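# Uncap pill bottle, pour pills into Thursday slot

## Task

Remove the pill bottle's cap and get every pill into the Thursday compartment of the pill organiser. At the end the organiser must lie flat, the uncapped bottle must stand upright, and the cap must rest on the table.

## Robot and tools

Robot: two arms, left_arm and right_arm. left_arm carries a left five-finger hand and right_arm a right one; the left hand mirrors the right. Base positions in the scene frame: left_arm (+0.027, +0.263, +0.010) m, right_arm (-0.048, -0.285, +0.024) m, both facing almost straight along +x. A post stands on the floor behind the arms. Loose objects may occasionally get a brief push from outside.

Scene frame: origin at table-top height, midway between the arms' nominal bases. +x points out over the table, +y toward left_arm's side, +z up. Left and right in camera pictures do not follow the arm names.

Hand point: a point fixed to the palm, 0.05 m in front of it and 0.15 m from the wrist flange along the fingers. Its +z runs along the straightened fingers, +y out of the palm, +x across the palm away from the thumb on the right hand and toward the thumb on the left hand. Straight fingertips reach 0.06 to 0.07 m past the point and sit 0.06 m behind it along -y. A wrist bracket on the little-finger side can strike objects.

execute_actions(actions, cameras): actions is a list of actions. Each action holds up to 15 rows, one row per 1/30 s step, so an action lasts 0.5 s; a short action repeats its last row. Every row has 28 numbers in [-1, 1]: left_arm dx, dy, dz, rx, ry, rz, then left hand thumb_turn, thumb_bend, index, middle, ring, little, force_limit, speed; then the same 14 for right_arm. The six pose numbers are an offset, not a pose: they are measured along scene-frame axes from that arm's Hand target as it stood when the action began, and every row of that action counts from that same start. 1.0 equals 0.6 m or 180 degrees; rx, ry, rz form one rotation vector, turning about the Hand target's position. Sending the same offset again moves further. All zeros asks nothing new of that arm. The six hand numbers are absolute targets: -1 open (straight, thumb beside the palm), +1 closed (thumb_turn +1 puts the thumb opposite the fingers). force_limit maps -1 to about 0 N and +1 to 10 N at the fingertip (15 N for the two thumb motors). speed rises from near zero at -1 to full at +0.48 and stays full up to +1. No hand value means unchanged: to leave a hand alone, resend the eight numbers of its last executed row (or, if none yet, its hand_measured plus hand_force_limit and hand_speed). cameras: list of names, ["all"], or []; default gives images only for an empty actions list.

move(target, speed, blend, blocking, cameras): target is one 28-number row or a list of up to 15 rows, laid out as above. Every row's offsets are counted from the Hand targets at the call's start, not from the row before. Hand points travel straight toward each target; all paths finish together, capped at 10 s. speed is the top path speed in m/s, 0.002 to 4.3 (default 0.25), with rotation up to twice that in rad/s; one value or one per target. blend in metres rounds corners between list targets (0 stops at each). blocking=false returns after about 0.5 s while the move continues. Moves do not avoid obstacles or the other arm, and faster moves hit harder. The result adds a move: line with the outcome (done, off_target, moving, held, fault) and limits such as paced or held.

wait(seconds 0 to 3600) lets time pass with no new command; a running move carries on. stop brakes a running move. zoom_image(camera, region [x0, y0, x1, y1] in pixels, at most 504 by 504) enlarges part of the latest image. show_instructions shows reference pages. finished_scene(scene 1) ends the scene permanently.

Cameras (672x504 each): cam_head_left, cam_head_right, cam_high, cam_left_wrist, cam_right_wrist. Wrist camera poses follow their arms.

Results: end_effector_position (m) and end_effector_quat_wxyz in the scene frame; Hand target (last commanded pose after clipping, the base for the next offsets); joint positions, velocities and torques; hand_measured, hand_stopped_by (moving, target, force, stalled, fault) and hand_load_n, each six values in motor order; hand_force_limit, hand_speed; motor temperatures; MOTOR HOT or FAULT lines when relevant.

Arm behaviour: the hand often rests 1 to 3 cm (sometimes 5 cm) short of its command, usually low, without touching anything. A later execute_actions call, even all zeros, re-requests the target; otherwise send the remaining gap as an offset. Each step clips commanded orientation to within 40 degrees of the current one. Small turns can displace the hand point noticeably.

Gripping: with the thumb opposed, the hand can enclose objects about 0.035 to 0.065 m thick, handles down to about 0.025 m, and pinch light items up to about 0.08 m between thumb tip and index pad. A motor starts only when its target changes by at least 0.002, stops at the target or on reaching force_limit, then locks. For gentle closing use speed -0.94 or lower. To squeeze harder, raise force_limit and send a target more closed than hand_measured; to release, send a more open one. A slipped grip shows as hand_load_n falling near 0.

Avoid: dropping or releasing moving parts, knocking anything off the table (that ends the scene), fast impacts or hard pressing on fixed or heavy things, overloading fingers, contact between the two arms or one hand closing on the other, and overheating motors by holding loads, stretching out, or pushing at unreachable poses (at 100 °C the arm goes limp for 30 to 60 s). To release a press, command the target back beyond the hand's current position.

Each tool is called after "Emit:" in YAML: its name, and indented under it one key for each argument.

Reference images:

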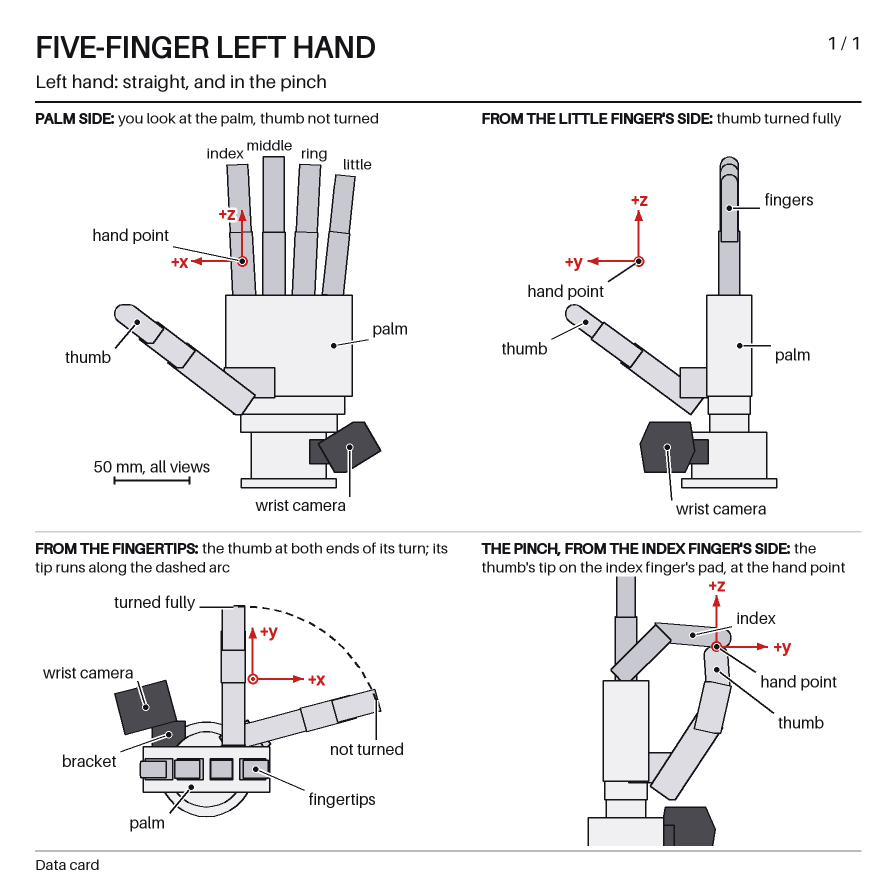

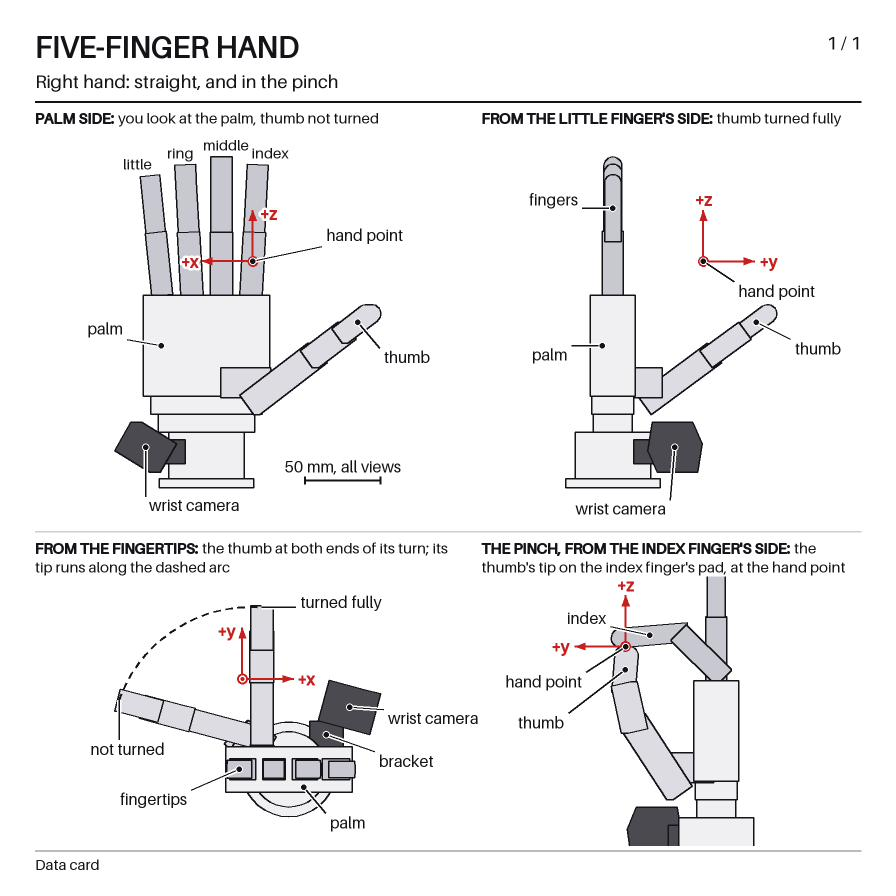

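## Session

Emit:
execute_actions:
  actions: []

Scene clock: 0.00 s.
left_arm: end_effector_position=(+0.5386, -0.0082, +0.2142) hand_measured=(-1.000, -1.000, -1.000, -1.000, -1.000, -1.000) hand_load_n=(+0.0, +0.0, +0.0, +0.0, +0.0, +0.0) hand_stopped_by=(target, target, target, target, target, target) hand_force_limit=0.00 hand_speed=-0.80 end_effector_quat_wxyz=(+0.393, +0.227, +0.885, -0.101) | right_arm: end_effector_position=(+0.1236, -0.1953, +0.1952) hand_measured=(-1.000, -1.000, -1.000, -1.000, -1.000, -1.000) hand_load_n=(+0.0, +0.0, +0.0, +0.0, +0.0, +0.0) hand_stopped_by=(target, target, target, target, target, target) hand_force_limit=0.00 hand_speed=-0.80 end_effector_quat_wxyz=(-0.156, +0.882, -0.418, +0.148)
Joint positions: left_arm=[-0.631 1.435 1.149 -0.452 -0.083 1.496] | right_arm=[0.434 0.643 0.723 -1.217 0.029 -0.254]
Joint velocities: within noise
Joint torques (N m): no reading
Motor temperatures (°C): left_arm=[28 29 33 29 32 33] | right_arm=[31 33 30 31 33 29]
Heat: left arm: hottest elbow 33 °C; right arm: hottest shoulder 33 °C.
Hand target: left_arm +0.5459, -0.0133, +0.2319; +0.408, +0.225, +0.878, -0.106 | right_arm +0.1281, -0.1932, +0.2034; -0.164, +0.880, -0.418, +0.155

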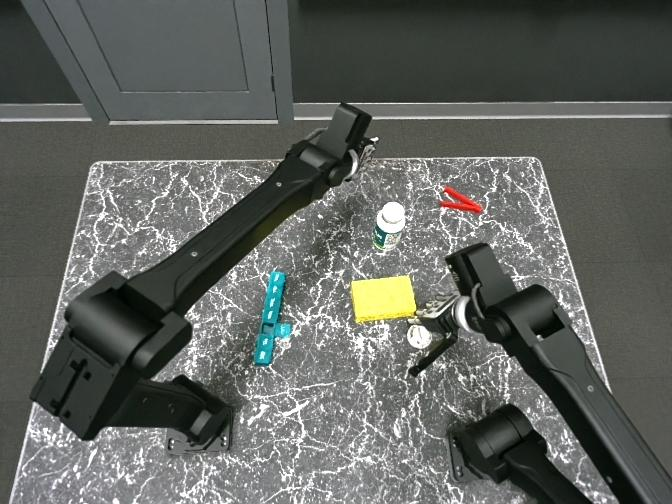

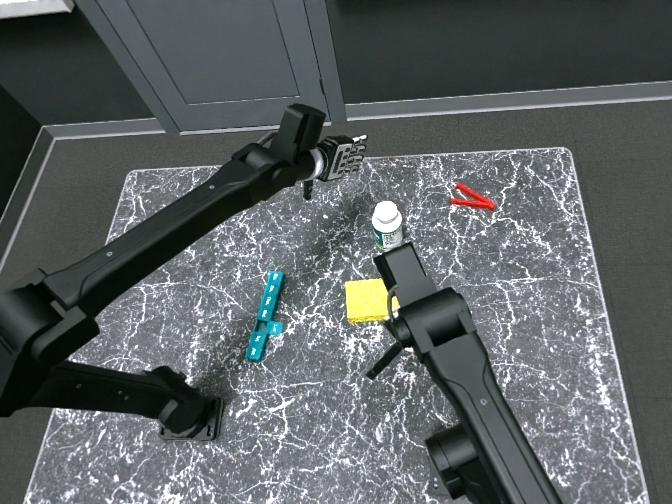

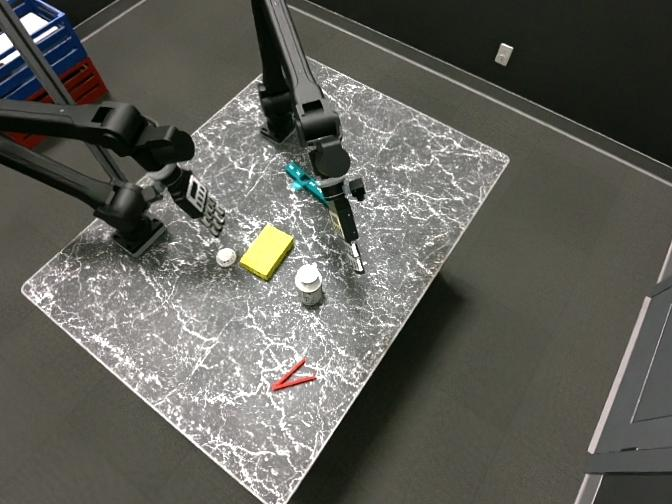

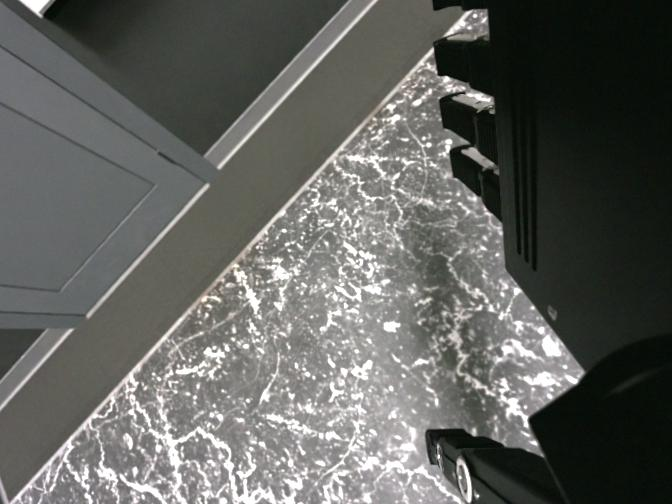

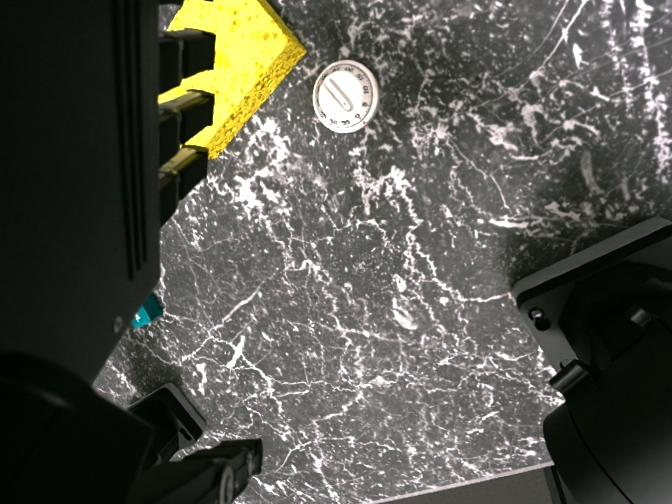

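Emit:
zoom_image:
  camera: "cam_head_left"
  region: [220, 250, 340, 380]

Emit:
zoom_image:
  camera: "cam_head_left"
  region: [340, 180, 440, 280]

Emit:
zoom_image:
  camera: "cam_high"
  region: [260, 240, 360, 330]

Emit:
zoom_image:
  camera: "cam_head_right"
  region: [220, 250, 320, 380]

Scaled by 3.877 from the camera's image (finer frame: 960x720).

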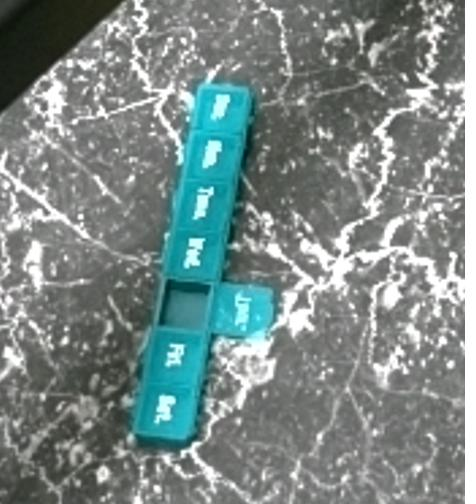

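Scaled by 5.040 from the camera's image (finer frame: 960x720).

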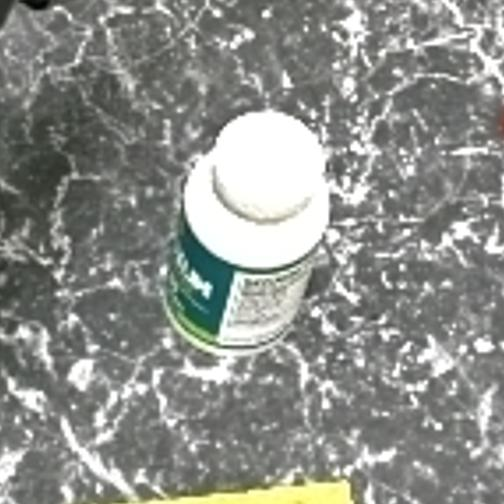

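Scaled by 5.040 from the camera's image (finer frame: 960x720).

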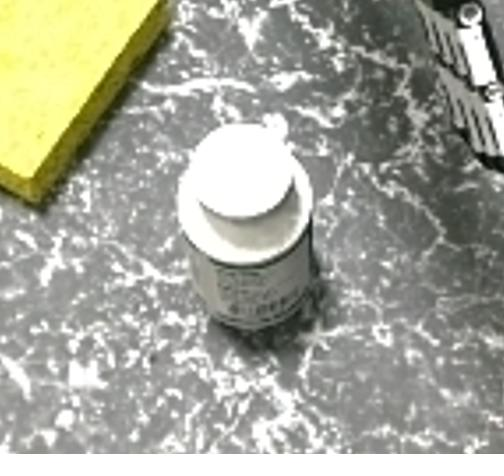

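Scaled by 3.877 from the camera's image (finer frame: 960x720).

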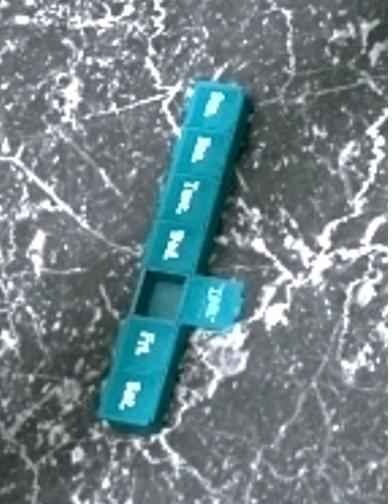

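Emit:
move:
  target: [0,0,0,0,0,0,-1,-1,-1,-1,-1,-1,0,-0.8,0.287,0.038,0.06,-0.2441,-0.2690,0.1936,1,-1,-1,-1,-1,-1,0,0]
  speed: 0.2
  cameras: ["all"]

Scene clock: 94.70 s.
left_arm: end_effector_position=(+0.5386, -0.0082, +0.2142) hand_measured=(-1.000, -1.000, -1.000, -1.000, -1.000, -1.000) hand_load_n=(+0.0, +0.0, +0.0, +0.0, +0.0, +0.0) hand_stopped_by=(target, target, target, target, target, target) hand_force_limit=0.00 hand_speed=-0.80 end_effector_quat_wxyz=(+0.393, +0.227, +0.885, -0.101) | right_arm: end_effector_position=(+0.2977, -0.1679, +0.2430) hand_measured=(+1.000, -1.000, -1.000, -1.000, -1.000, -1.000) hand_load_n=(+0.0, +0.0, +0.0, +0.0, +0.0, +0.0) hand_stopped_by=(target, target, target, target, target, target) hand_force_limit=0.00 hand_speed=0.00 end_effector_quat_wxyz=(-0.029, +0.819, +0.037, +0.572)
Joint positions: left_arm=[-0.631 1.435 1.149 -0.452 -0.083 1.496] | right_arm=[0.759 0.766 0.513 -0.184 0.62 -1.3]
Joint torques (N m): left_arm=[0.44 -11.52 13.07 1.33 0.08 0.14] | right_arm=[1.14 -1.08 9.47 2.37 0.14 -0.13]
Motor temperatures (°C): left_arm=[28 31 44 29 31 33] | right_arm=[30 32 37 31 32 29]
Heat: left arm: hottest elbow 44 °C; right arm: hottest elbow 37 °C.
Hand target: left_arm +0.5459, -0.0133, +0.2319; +0.408, +0.225, +0.878, -0.106 | right_arm +0.3003, -0.1704, +0.2394; -0.025, +0.819, +0.036, +0.573
Off the commanded pose: left_arm 0.020 m, 2 deg | right_arm 0.005 m, 0 deg.
move: done
cam_right_wrist: T_world_to_cam=[[0.12541, -0.96302, 0.23846, -0.26099], [-0.75957, -0.24782, -0.60137, 0.32585], [0.63822, -0.10571, -0.76256, 0.09479]] pos_world=[0.21974, -0.16056, 0.33047]

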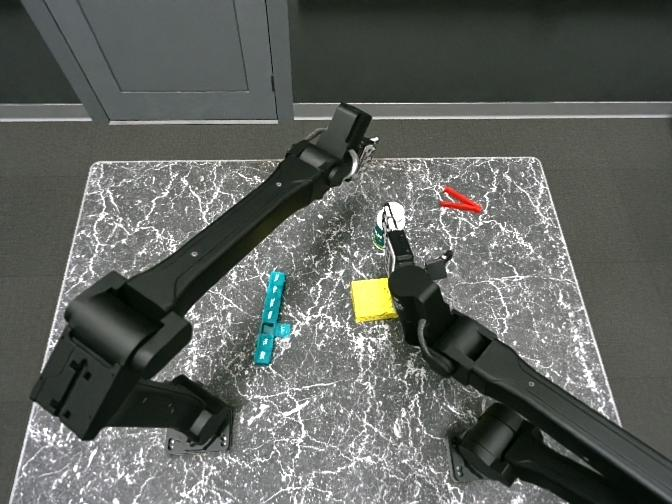

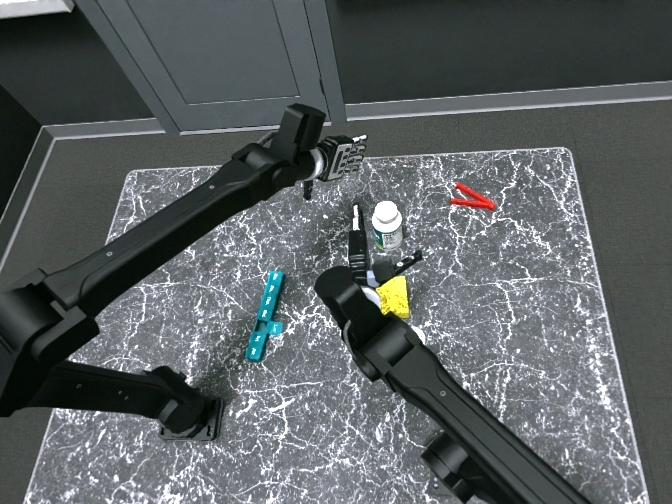

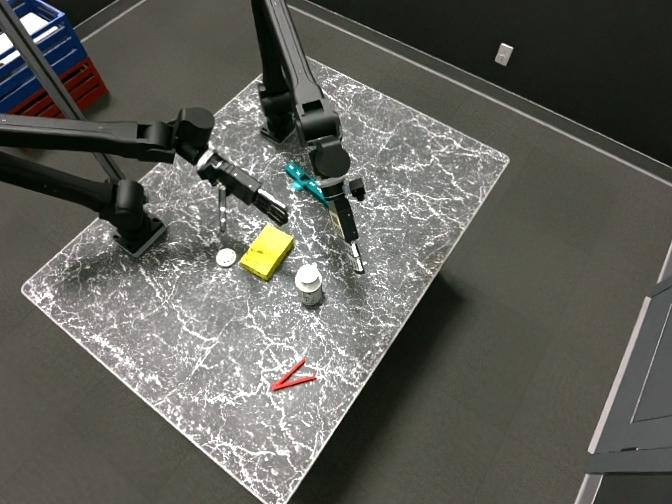

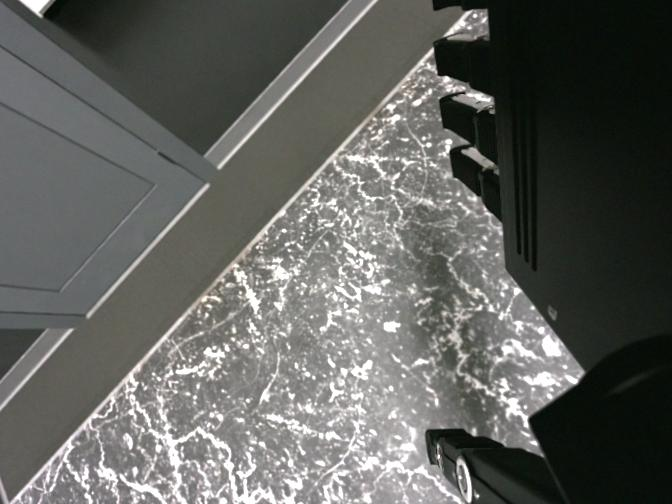

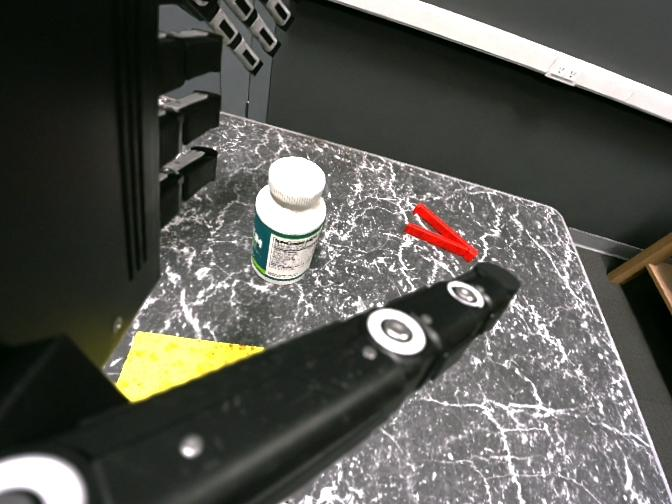

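Emit:
zoom_image:
  camera: "cam_right_wrist"
  region: [220, 130, 370, 300]

Scaled by 2.965 from the camera's image (finer frame: 960x720).

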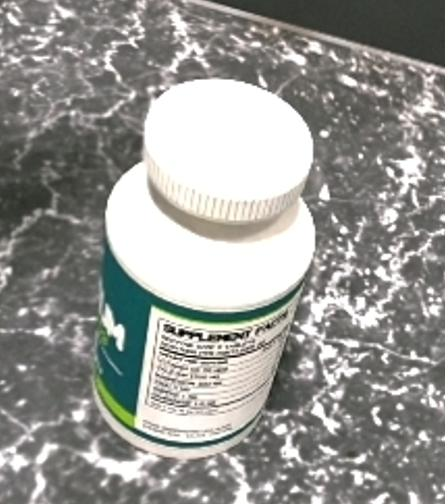

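Emit:
move:
  target: [0,0,0,0,0,0,-1,-1,-1,-1,-1,-1,0,-0.8,0.05,-0.005,-0.24,0,0,0,1,-1,-1,-1,-1,-1,0,0]
  speed: 0.15
  cameras: ["cam_right_wrist","cam_head_left","cam_high"]

Scene clock: 132.10 s.
left_arm: end_effector_position=(+0.5386, -0.0082, +0.2142) hand_measured=(-1.000, -1.000, -1.000, -1.000, -1.000, -1.000) hand_load_n=(+0.0, +0.0, +0.0, +0.0, +0.0, +0.0) hand_stopped_by=(target, target, target, target, target, target) hand_force_limit=0.00 hand_speed=-0.80 end_effector_quat_wxyz=(+0.393, +0.227, +0.885, -0.101) | right_arm: end_effector_position=(+0.3292, -0.1665, +0.0991) hand_measured=(+1.000, -1.000, -1.000, -1.000, -1.000, -1.000) hand_load_n=(+0.0, +0.0, +0.0, +0.0, +0.0, +0.0) hand_stopped_by=(target, target, target, target, target, target) hand_force_limit=0.00 hand_speed=0.00 end_effector_quat_wxyz=(-0.031, +0.818, +0.038, +0.573)
Joint positions: left_arm=[-0.631 1.435 1.149 -0.452 -0.083 1.496] | right_arm=[0.676 1.248 0.299 0.54 0.539 -1.344]
Joint torques (N m): left_arm=[0.44 -11.58 13.07 1.36 0.08 0.14] | right_arm=[0.73 -4.42 6.01 2.41 0.11 -0.07]
Heat: left arm: hottest elbow 44 °C; right arm: hottest elbow 38 °C.
Hand target: left_arm +0.5459, -0.0133, +0.2319; +0.408, +0.225, +0.878, -0.106 | right_arm +0.3303, -0.1734, +0.0954; -0.025, +0.819, +0.036, +0.573
Off the commanded pose: left_arm 0.020 m, 2 deg | right_arm 0.008 m, 1 deg.
move: done
cam_right_wrist: T_world_to_cam=[[0.13062, -0.96274, 0.23679, -0.23075], [-0.7569, -0.2511, -0.60337, 0.26233], [0.64034, -0.10042, -0.7615, -0.03474]] pos_world=[0.25094, -0.15976, 0.18647]
Images, in order (width x height): cam_head_left 672x504, cam_high 672x504, cam_right_wrist 672x504.

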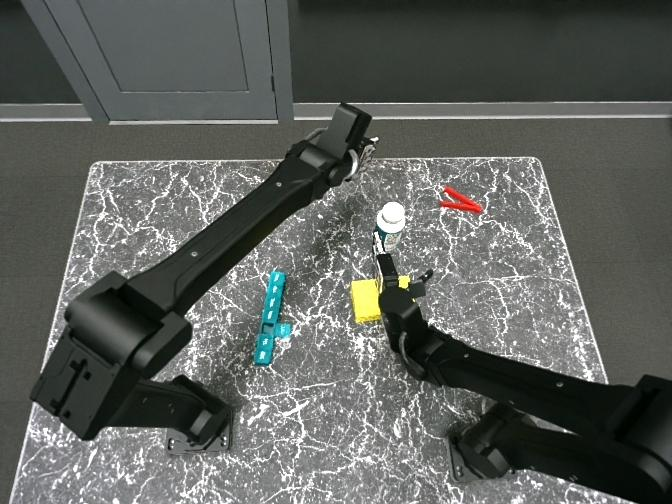

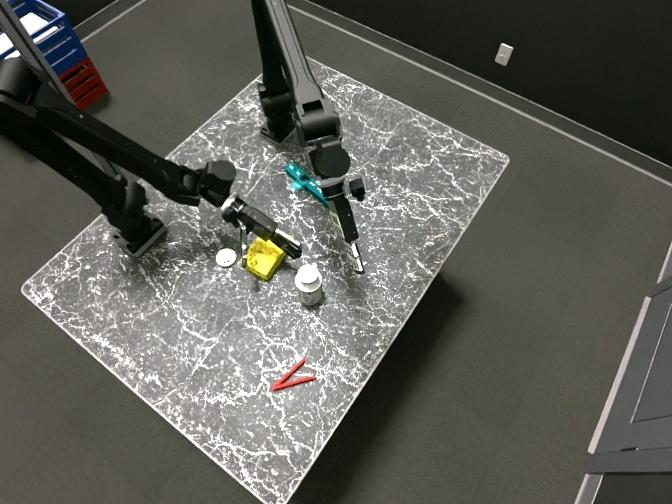

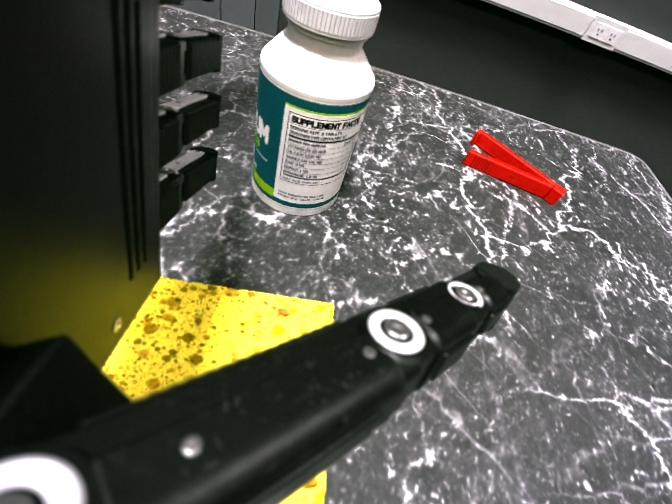

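Emit:
zoom_image:
  camera: "cam_right_wrist"
  region: [220, 0, 400, 230]

Scaled by 2.191 from the camera's image (finer frame: 960x720).

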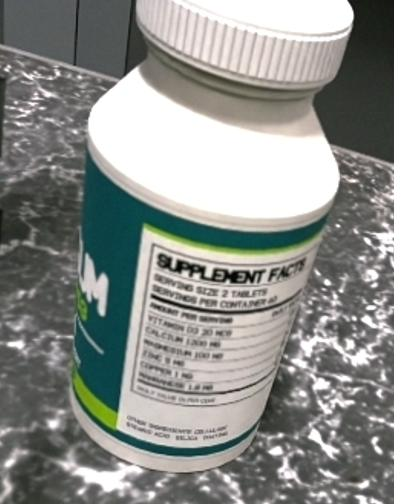

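Emit:
move:
  target: [0,0,0,0,0,0,-1,-1,-1,-1,-1,-1,0,-0.8,0.0245,0.019,-0.0800,0,0,0,1,-1,-1,-1,-1,-1,0,0]
  speed: 0.12
  cameras: ["cam_right_wrist","cam_head_left"]

Scene clock: 148.93 s.
left_arm: end_effector_position=(+0.5386, -0.0082, +0.2142) hand_measured=(-1.000, -1.000, -1.000, -1.000, -1.000, -1.000) hand_load_n=(+0.0, +0.0, +0.0, +0.0, +0.0, +0.0) hand_stopped_by=(target, target, target, target, target, target) hand_force_limit=0.00 hand_speed=-0.80 end_effector_quat_wxyz=(+0.393, +0.227, +0.885, -0.101) | right_arm: end_effector_position=(+0.3413, -0.1585, +0.0529) hand_measured=(+1.000, -1.000, -1.000, -1.000, -1.000, -1.000) hand_load_n=(+0.0, +0.0, +0.0, +0.0, +0.0, +0.0) hand_stopped_by=(target, target, target, target, target, target) hand_force_limit=0.00 hand_speed=0.00 end_effector_quat_wxyz=(-0.031, +0.816, +0.037, +0.576)
Joint positions: left_arm=[-0.631 1.435 1.149 -0.452 -0.083 1.496] | right_arm=[0.673 1.526 0.301 0.825 0.539 -1.347]
Joint torques (N m): left_arm=[0.44 -11.46 13.09 1.35 0.08 0.15] | right_arm=[0.91 -5.25 5.14 1.94 0.07 -0.09]
Heat: left arm: hottest elbow 45 °C; right arm: hottest elbow 37 °C.
Hand target: left_arm +0.5459, -0.0133, +0.2319; +0.408, +0.225, +0.878, -0.106 | right_arm +0.3449, -0.1620, +0.0473; -0.025, +0.819, +0.036, +0.573
Off the commanded pose: left_arm 0.020 m, 2 deg | right_arm 0.007 m, 1 deg.
move: done
cam_right_wrist: T_world_to_cam=[[0.12665, -0.96361, 0.23541, -0.21233], [-0.75284, -0.24791, -0.60974, 0.24505], [0.64591, -0.10001, -0.75684, -0.07907]] pos_world=[0.26245, -0.15176, 0.13956]
Images, in order (width x height): cam_head_left 672x504, cam_right_wrist 672x504.

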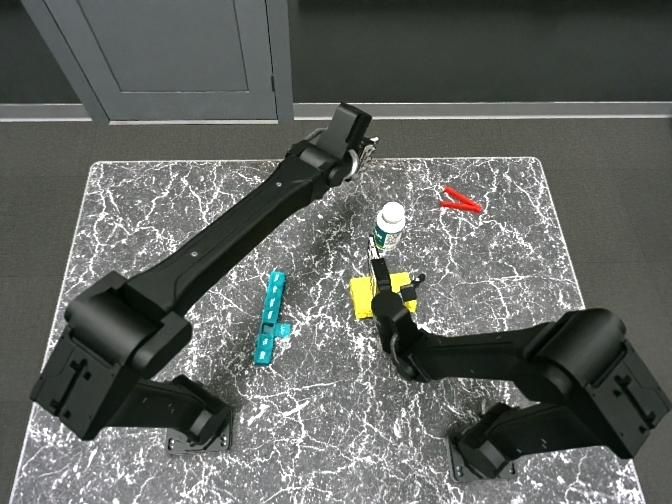

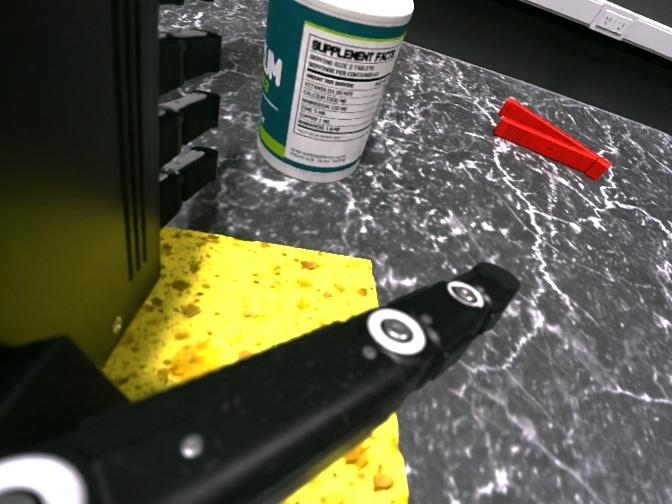

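Emit:
move:
  target: [0,0,0,0,0,0,-1,-1,-1,-1,-1,-1,0,-0.8,0.15,0.012,-0.002,0,0,0,1,-1,-1,-1,-1,-1,0,0]
  speed: 0.08
  cameras: ["cam_right_wrist","cam_head_left","cam_head_right"]

Scene clock: 154.73 s.
left_arm: end_effector_position=(+0.5386, -0.0082, +0.2142) hand_measured=(-1.000, -1.000, -1.000, -1.000, -1.000, -1.000) hand_load_n=(+0.0, +0.0, +0.0, +0.0, +0.0, +0.0) hand_stopped_by=(target, target, target, target, target, target) hand_force_limit=0.00 hand_speed=-0.80 end_effector_quat_wxyz=(+0.393, +0.227, +0.885, -0.101) | right_arm: end_effector_position=(+0.4273, -0.1506, +0.0520) hand_measured=(+1.000, -1.000, -1.000, -1.000, -1.000, -1.000) hand_load_n=(+0.0, +0.0, +0.0, +0.0, +0.0, +0.0) hand_stopped_by=(target, target, target, target, target, target) hand_force_limit=0.00 hand_speed=0.00 end_effector_quat_wxyz=(-0.034, +0.814, +0.036, +0.579)
Joint positions: left_arm=[-0.631 1.435 1.149 -0.452 -0.083 1.496] | right_arm=[0.534 1.672 0.499 0.808 0.408 -1.405]
Joint torques (N m): left_arm=[0.44 -11.52 13.11 1.33 0.09 0.14] | right_arm=[0.73 -8.88 6.84 1.06 0.02 -0.11]
Heat: left arm: hottest elbow 45 °C; right arm: hottest elbow 37 °C.
Hand target: left_arm +0.5459, -0.0133, +0.2319; +0.408, +0.225, +0.878, -0.106 | right_arm +0.4349, -0.1548, +0.0462; -0.025, +0.819, +0.036, +0.573
Off the commanded pose: left_arm 0.020 m, 2 deg | right_arm 0.010 m, 1 deg.
move: done
cam_right_wrist: T_world_to_cam=[[0.12637, -0.96481, 0.2306, -0.21528], [-0.74838, -0.24531, -0.61624, 0.31001], [0.65112, -0.09471, -0.75304, -0.13615]] pos_world=[0.34786, -0.14455, 0.13815]
Images, in order (width x height): cam_head_left 672x504, cam_head_right 672x504, cam_right_wrist 672x504.

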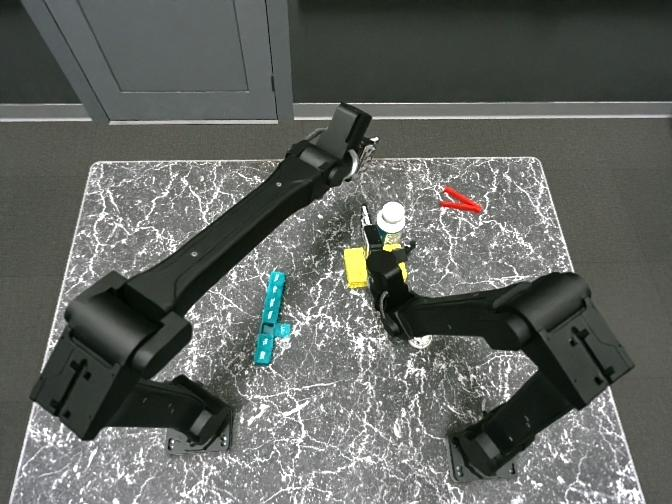

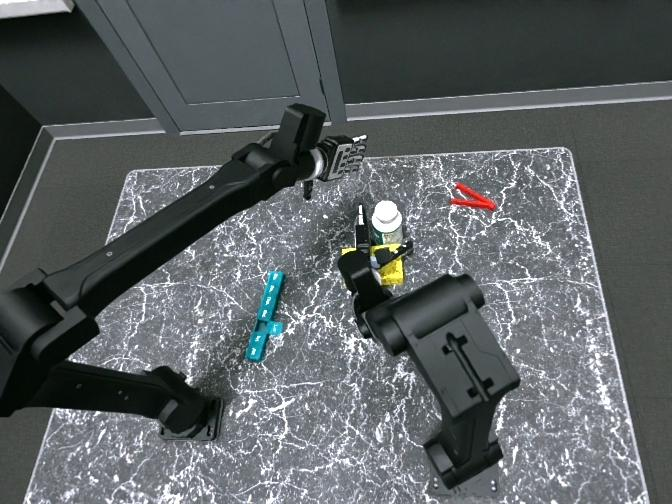

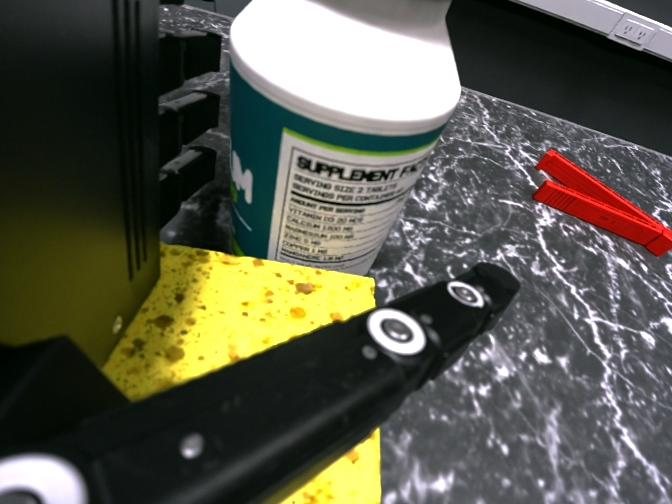

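Emit:
move:
  target: [0,0,0,0,0,0,-1,-1,-1,-1,-1,-1,0,-0.8,-0.20,-0.015,-0.003,0,0,0,1,-1,-1,-1,-1,-1,0,0]
  speed: 0.1
  cameras: ["cam_right_wrist","cam_head_left","cam_head_right"]

Scene clock: 166.90 s.
left_arm: end_effector_position=(+0.5386, -0.0082, +0.2142) hand_measured=(-1.000, -1.000, -1.000, -1.000, -1.000, -1.000) hand_load_n=(+0.0, +0.0, +0.0, +0.0, +0.0, +0.0) hand_stopped_by=(target, target, target, target, target, target) hand_force_limit=0.00 hand_speed=-0.80 end_effector_quat_wxyz=(+0.393, +0.227, +0.885, -0.101) | right_arm: end_effector_position=(+0.3228, -0.1662, +0.0495) hand_measured=(+1.000, -1.000, -1.000, -1.000, -1.000, -1.000) hand_load_n=(+0.0, +0.0, +0.0, +0.0, +0.0, +0.0) hand_stopped_by=(target, target, target, target, target, target) hand_force_limit=0.00 hand_speed=0.00 end_effector_quat_wxyz=(-0.021, +0.815, +0.030, +0.579)
Joint positions: left_arm=[-0.631 1.435 1.149 -0.452 -0.083 1.496] | right_arm=[0.709 1.521 0.259 0.852 0.598 -1.331]
Joint torques (N m): left_arm=[0.44 -11.52 13.08 1.37 0.08 0.15] | right_arm=[3.49 -7.12 2.92 1.44 0.17 0.08]
Heat: left arm: hottest elbow 45 °C; right arm: hottest elbow 36 °C.
Hand target: left_arm +0.5459, -0.0133, +0.2319; +0.408, +0.225, +0.878, -0.106 | right_arm +0.3149, -0.1638, +0.0444; -0.025, +0.819, +0.036, +0.573
Off the commanded pose: left_arm 0.020 m, 2 deg | right_arm 0.010 m, 1 deg.
move: done
cam_right_wrist: T_world_to_cam=[[0.10223, -0.96444, 0.24373, -0.20922], [-0.75469, -0.23482, -0.61262, 0.2301], [0.64807, -0.12131, -0.75186, -0.07501]] pos_world=[0.24365, -0.15685, 0.13556]
Images, in order (width x height): cam_head_left 672x504, cam_head_right 672x504, cam_right_wrist 672x504.

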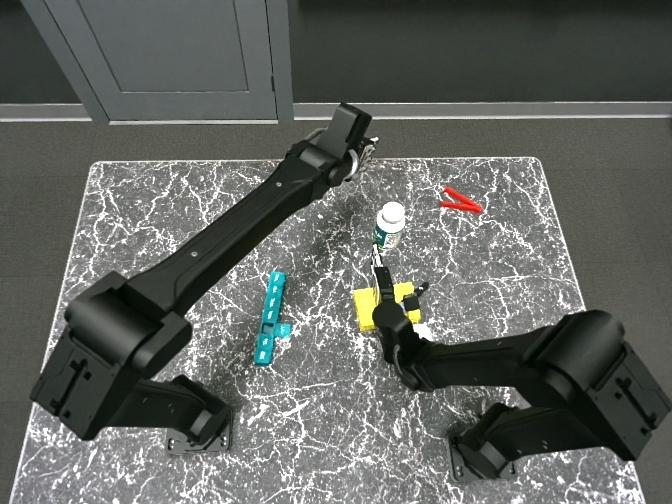

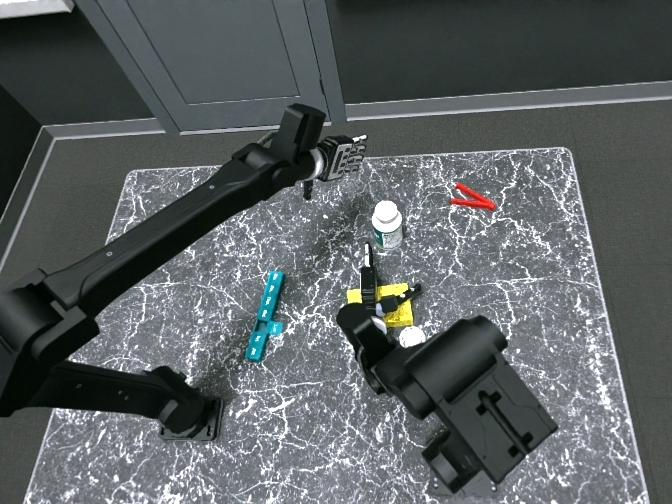

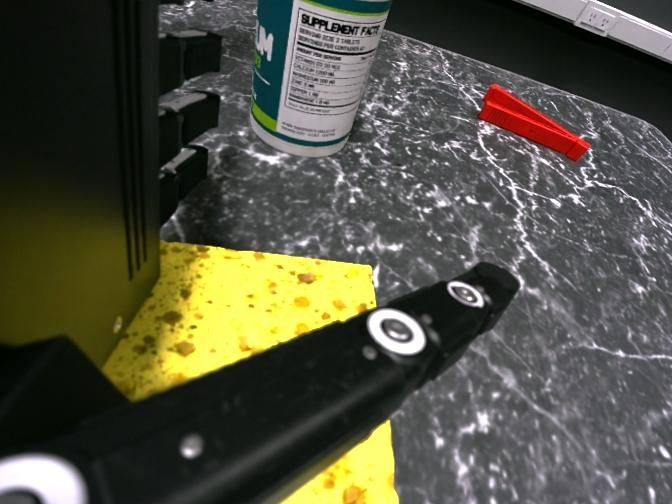

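Emit:
move:
  target:
    - [0,0,0,0,0,0,-1,-1,-1,-1,-1,-1,0,-0.8,0,0,0.1,0,0,0,1,-1,-1,-1,-1,-1,0,0]
    - [0,0,0,0,0,0,-1,-1,-1,-1,-1,-1,0,-0.8,0.2585,0.0163,0.1,0,0,0,1,-1,-1,-1,-1,-1,0,0]
  speed: 0.1
  blend: 0.02
  cameras: ["cam_right_wrist","cam_head_left","cam_high"]

Scene clock: 174.20 s.
left_arm: end_effector_position=(+0.5386, -0.0082, +0.2142) hand_measured=(-1.000, -1.000, -1.000, -1.000, -1.000, -1.000) hand_load_n=(+0.0, +0.0, +0.0, +0.0, +0.0, +0.0) hand_stopped_by=(target, target, target, target, target, target) hand_force_limit=0.00 hand_speed=-0.80 end_effector_quat_wxyz=(+0.393, +0.227, +0.885, -0.101) | right_arm: end_effector_position=(+0.4532, -0.1542, +0.0954) hand_measured=(+1.000, -1.000, -1.000, -1.000, -1.000, -1.000) hand_load_n=(+0.0, +0.0, +0.0, +0.0, +0.0, +0.0) hand_stopped_by=(target, target, target, target, target, target) hand_force_limit=0.00 hand_speed=0.00 end_effector_quat_wxyz=(-0.025, +0.826, +0.042, +0.561)
Joint positions: left_arm=[-0.631 1.435 1.149 -0.452 -0.083 1.496] | right_arm=[0.489 1.543 0.596 0.54 0.368 -1.423]
Joint torques (N m): left_arm=[0.44 -11.52 13.09 1.32 0.08 0.14] | right_arm=[0.79 -9.35 9.72 2.3 0.07 -0.1]
Heat: left arm: hottest elbow 45 °C; right arm: hottest elbow 36 °C.
Hand target: left_arm +0.5459, -0.0133, +0.2319; +0.408, +0.225, +0.878, -0.106 | right_arm +0.4700, -0.1540, +0.1044; -0.025, +0.819, +0.036, +0.573
Off the commanded pose: left_arm 0.020 m, 2 deg | right_arm 0.019 m, 2 deg.
move: off_target (right_arm)
cam_right_wrist: T_world_to_cam=[[0.13636, -0.95908, 0.24815, -0.23735], [-0.77378, -0.25953, -0.57785, 0.361], [0.61861, -0.11321, -0.7775, -0.10637]] pos_world=[0.3775, -0.14599, 0.1848]
Images, in order (width x height): cam_head_left 672x504, cam_high 672x504, cam_right_wrist 672x504.

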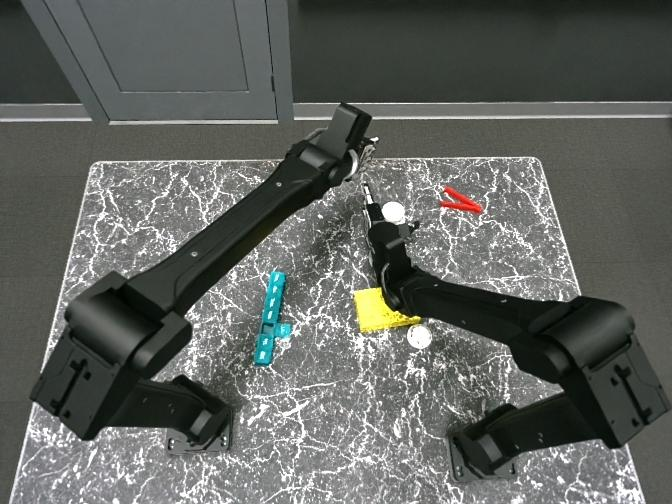

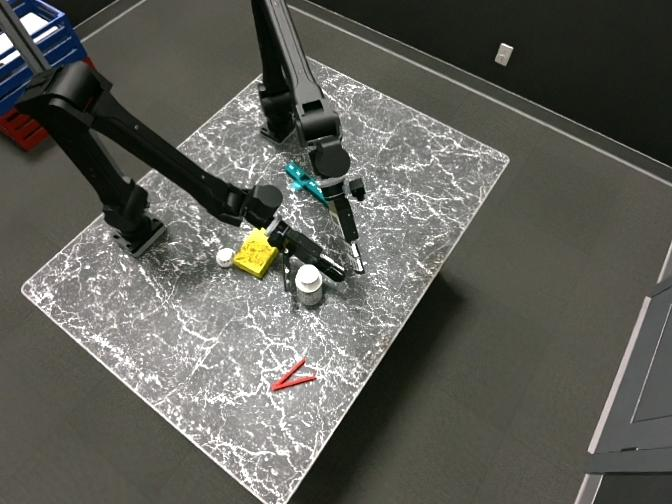

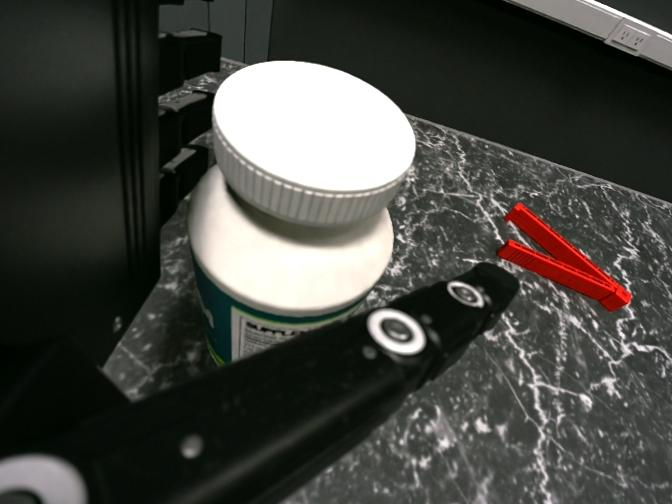

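Emit:
move:
  target: [0,0,0,0,0,0,-1,-1,-1,-1,-1,-1,0,-0.8,0.008,0.006,-0.1,0,0,0,1,-1,-1,-1,-1,-1,0,0]
  speed: 0.08
  cameras: ["cam_right_wrist","cam_head_left","cam_high"]

Scene clock: 181.57 s.
left_arm: end_effector_position=(+0.5386, -0.0082, +0.2142) hand_measured=(-1.000, -1.000, -1.000, -1.000, -1.000, -1.000) hand_load_n=(+0.0, +0.0, +0.0, +0.0, +0.0, +0.0) hand_stopped_by=(target, target, target, target, target, target) hand_force_limit=0.00 hand_speed=-0.80 end_effector_quat_wxyz=(+0.393, +0.227, +0.885, -0.101) | right_arm: end_effector_position=(+0.4637, -0.1486, +0.0461) hand_measured=(+1.000, -1.000, -1.000, -1.000, -1.000, -1.000) hand_load_n=(+0.0, +0.0, +0.0, +0.0, +0.0, +0.0) hand_stopped_by=(target, target, target, target, target, target) hand_force_limit=0.00 hand_speed=0.00 end_effector_quat_wxyz=(-0.028, +0.821, +0.040, +0.569)
Joint positions: left_arm=[-0.631 1.435 1.149 -0.452 -0.083 1.496] | right_arm=[0.489 1.732 0.599 0.746 0.368 -1.424]
Joint torques (N m): left_arm=[0.5 -11.52 13.09 1.33 0.08 0.14] | right_arm=[0.97 -10.17 7.41 2.11 0.11 -0.09]
Heat: left arm: hottest elbow 45 °C; right arm: hottest elbow 36 °C.
Hand target: left_arm +0.5459, -0.0133, +0.2319; +0.408, +0.225, +0.878, -0.106 | right_arm +0.4748, -0.1504, +0.0445; -0.025, +0.819, +0.036, +0.573
Off the commanded pose: left_arm 0.020 m, 2 deg | right_arm 0.011 m, 1 deg.
move: off_target (right_arm)
cam_right_wrist: T_world_to_cam=[[0.13164, -0.96138, 0.2417, -0.219], [-0.76312, -0.25391, -0.59429, 0.33873], [0.63271, -0.10621, -0.76707, -0.15664]] pos_world=[0.38643, -0.14117, 0.13408]
Images, in order (width x height): cam_head_left 672x504, cam_high 672x504, cam_right_wrist 672x504.

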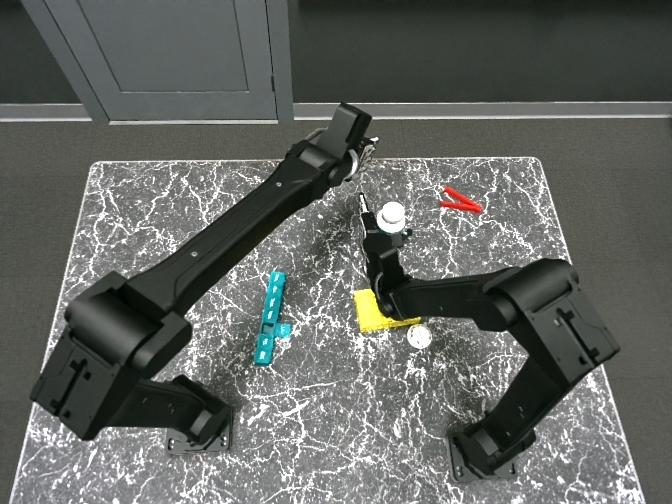

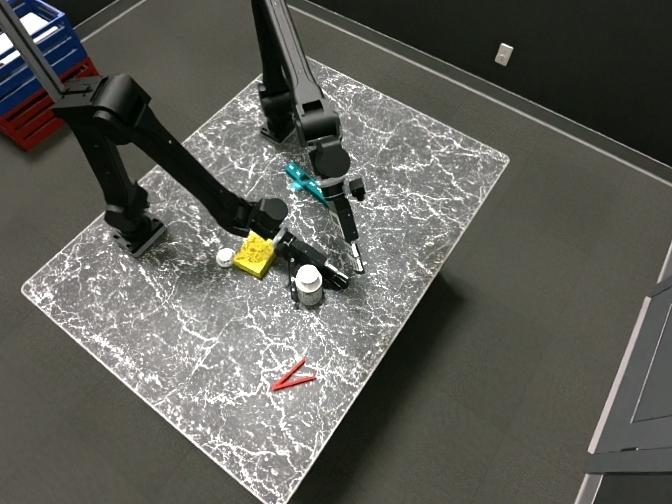

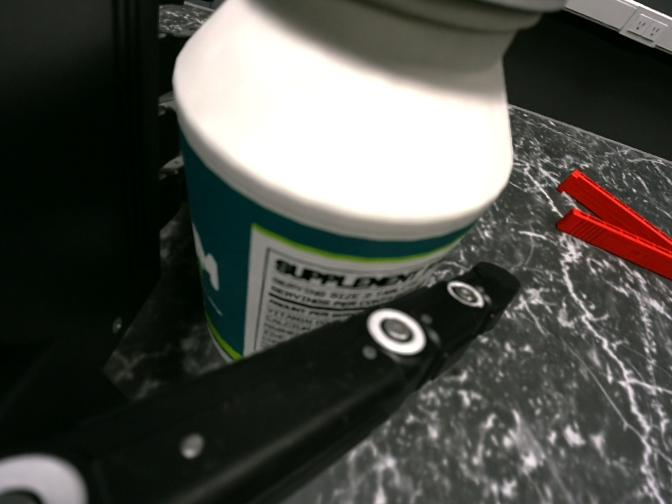

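Emit:
move:
  target: [0,0,0,0,0,0,-1,-1,-1,-1,-1,-1,0,-0.8,0,0,0,0,0,0,1,0.2,0.2,0.2,-1,-1,-0.5,-0.9]
  cameras: ["cam_right_wrist","cam_head_left","cam_high"]

Scene clock: 188.83 s.
left_arm: end_effector_position=(+0.5386, -0.0082, +0.2142) hand_measured=(-1.000, -1.000, -1.000, -1.000, -1.000, -1.000) hand_load_n=(+0.0, +0.0, +0.0, +0.0, +0.0, +0.0) hand_stopped_by=(target, target, target, target, target, target) hand_force_limit=0.00 hand_speed=-0.80 end_effector_quat_wxyz=(+0.393, +0.227, +0.885, -0.101) | right_arm: end_effector_position=(+0.4640, -0.1484, +0.0427) hand_measured=(+1.000, -0.624, -0.266, -0.246, -1.000, -1.000) hand_load_n=(+0.0, +6.5, +2.0, +3.0, +0.0, +0.0) hand_stopped_by=(target, force, force, force, target, target) hand_force_limit=-0.50 hand_speed=-0.90 end_effector_quat_wxyz=(-0.027, +0.823, +0.041, +0.566)
Joint positions: left_arm=[-0.631 1.435 1.149 -0.452 -0.083 1.496] | right_arm=[0.489 1.741 0.602 0.746 0.368 -1.424]
Joint torques (N m): left_arm=[0.44 -11.63 13.07 1.35 0.08 0.15] | right_arm=[1.03 -10.81 7.15 2.22 0.13 -0.09]
Heat: left arm: hottest elbow 45 °C; right arm: hottest elbow 36 °C.
Hand target: left_arm +0.5459, -0.0133, +0.2319; +0.408, +0.225, +0.878, -0.106 | right_arm +0.4748, -0.1504, +0.0445; -0.025, +0.819, +0.036, +0.573
Off the commanded pose: left_arm 0.020 m, 2 deg | right_arm 0.011 m, 1 deg.
move: done
cam_right_wrist: T_world_to_cam=[[0.13348, -0.96057, 0.24391, -0.2189], [-0.76619, -0.25612, -0.58937, 0.33787], [0.6286, -0.10821, -0.77017, -0.15754]] pos_world=[0.38712, -0.14078, 0.13118]
Images, in order (width x height): cam_head_left 672x504, cam_high 672x504, cam_right_wrist 672x504.

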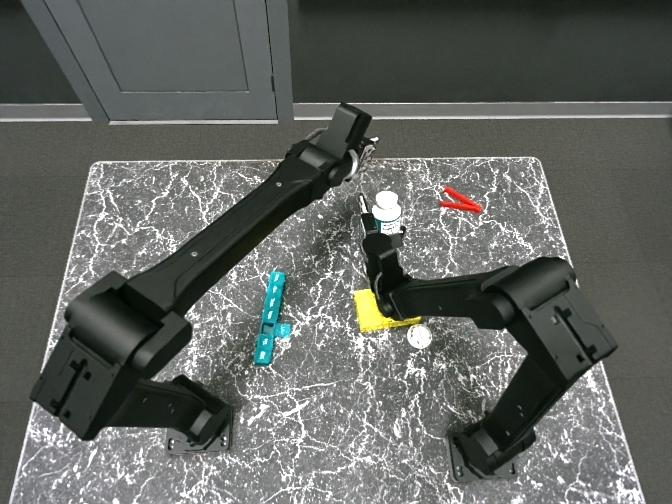

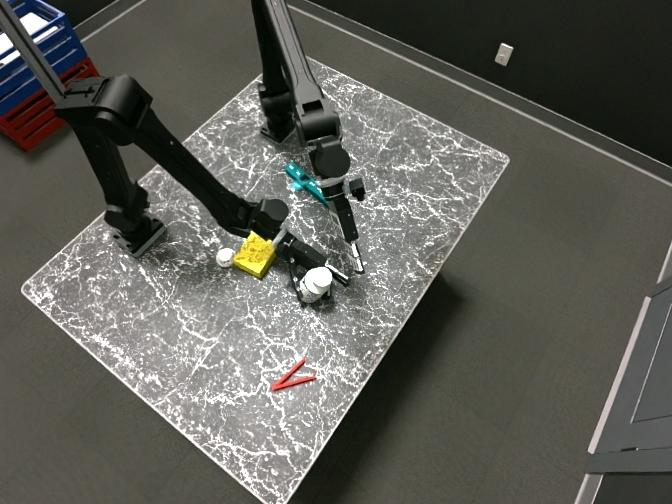

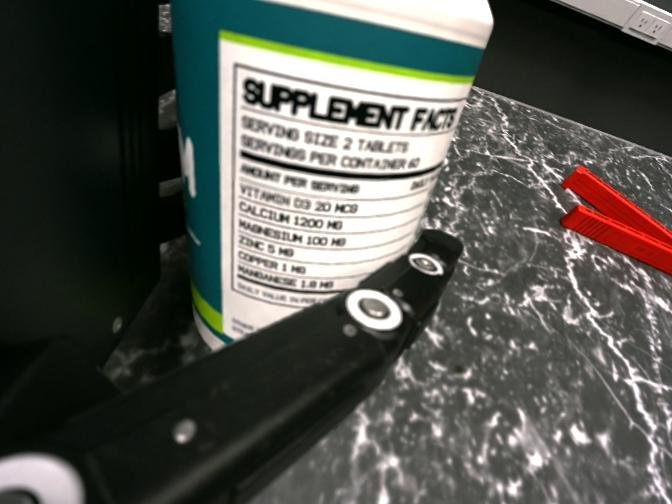

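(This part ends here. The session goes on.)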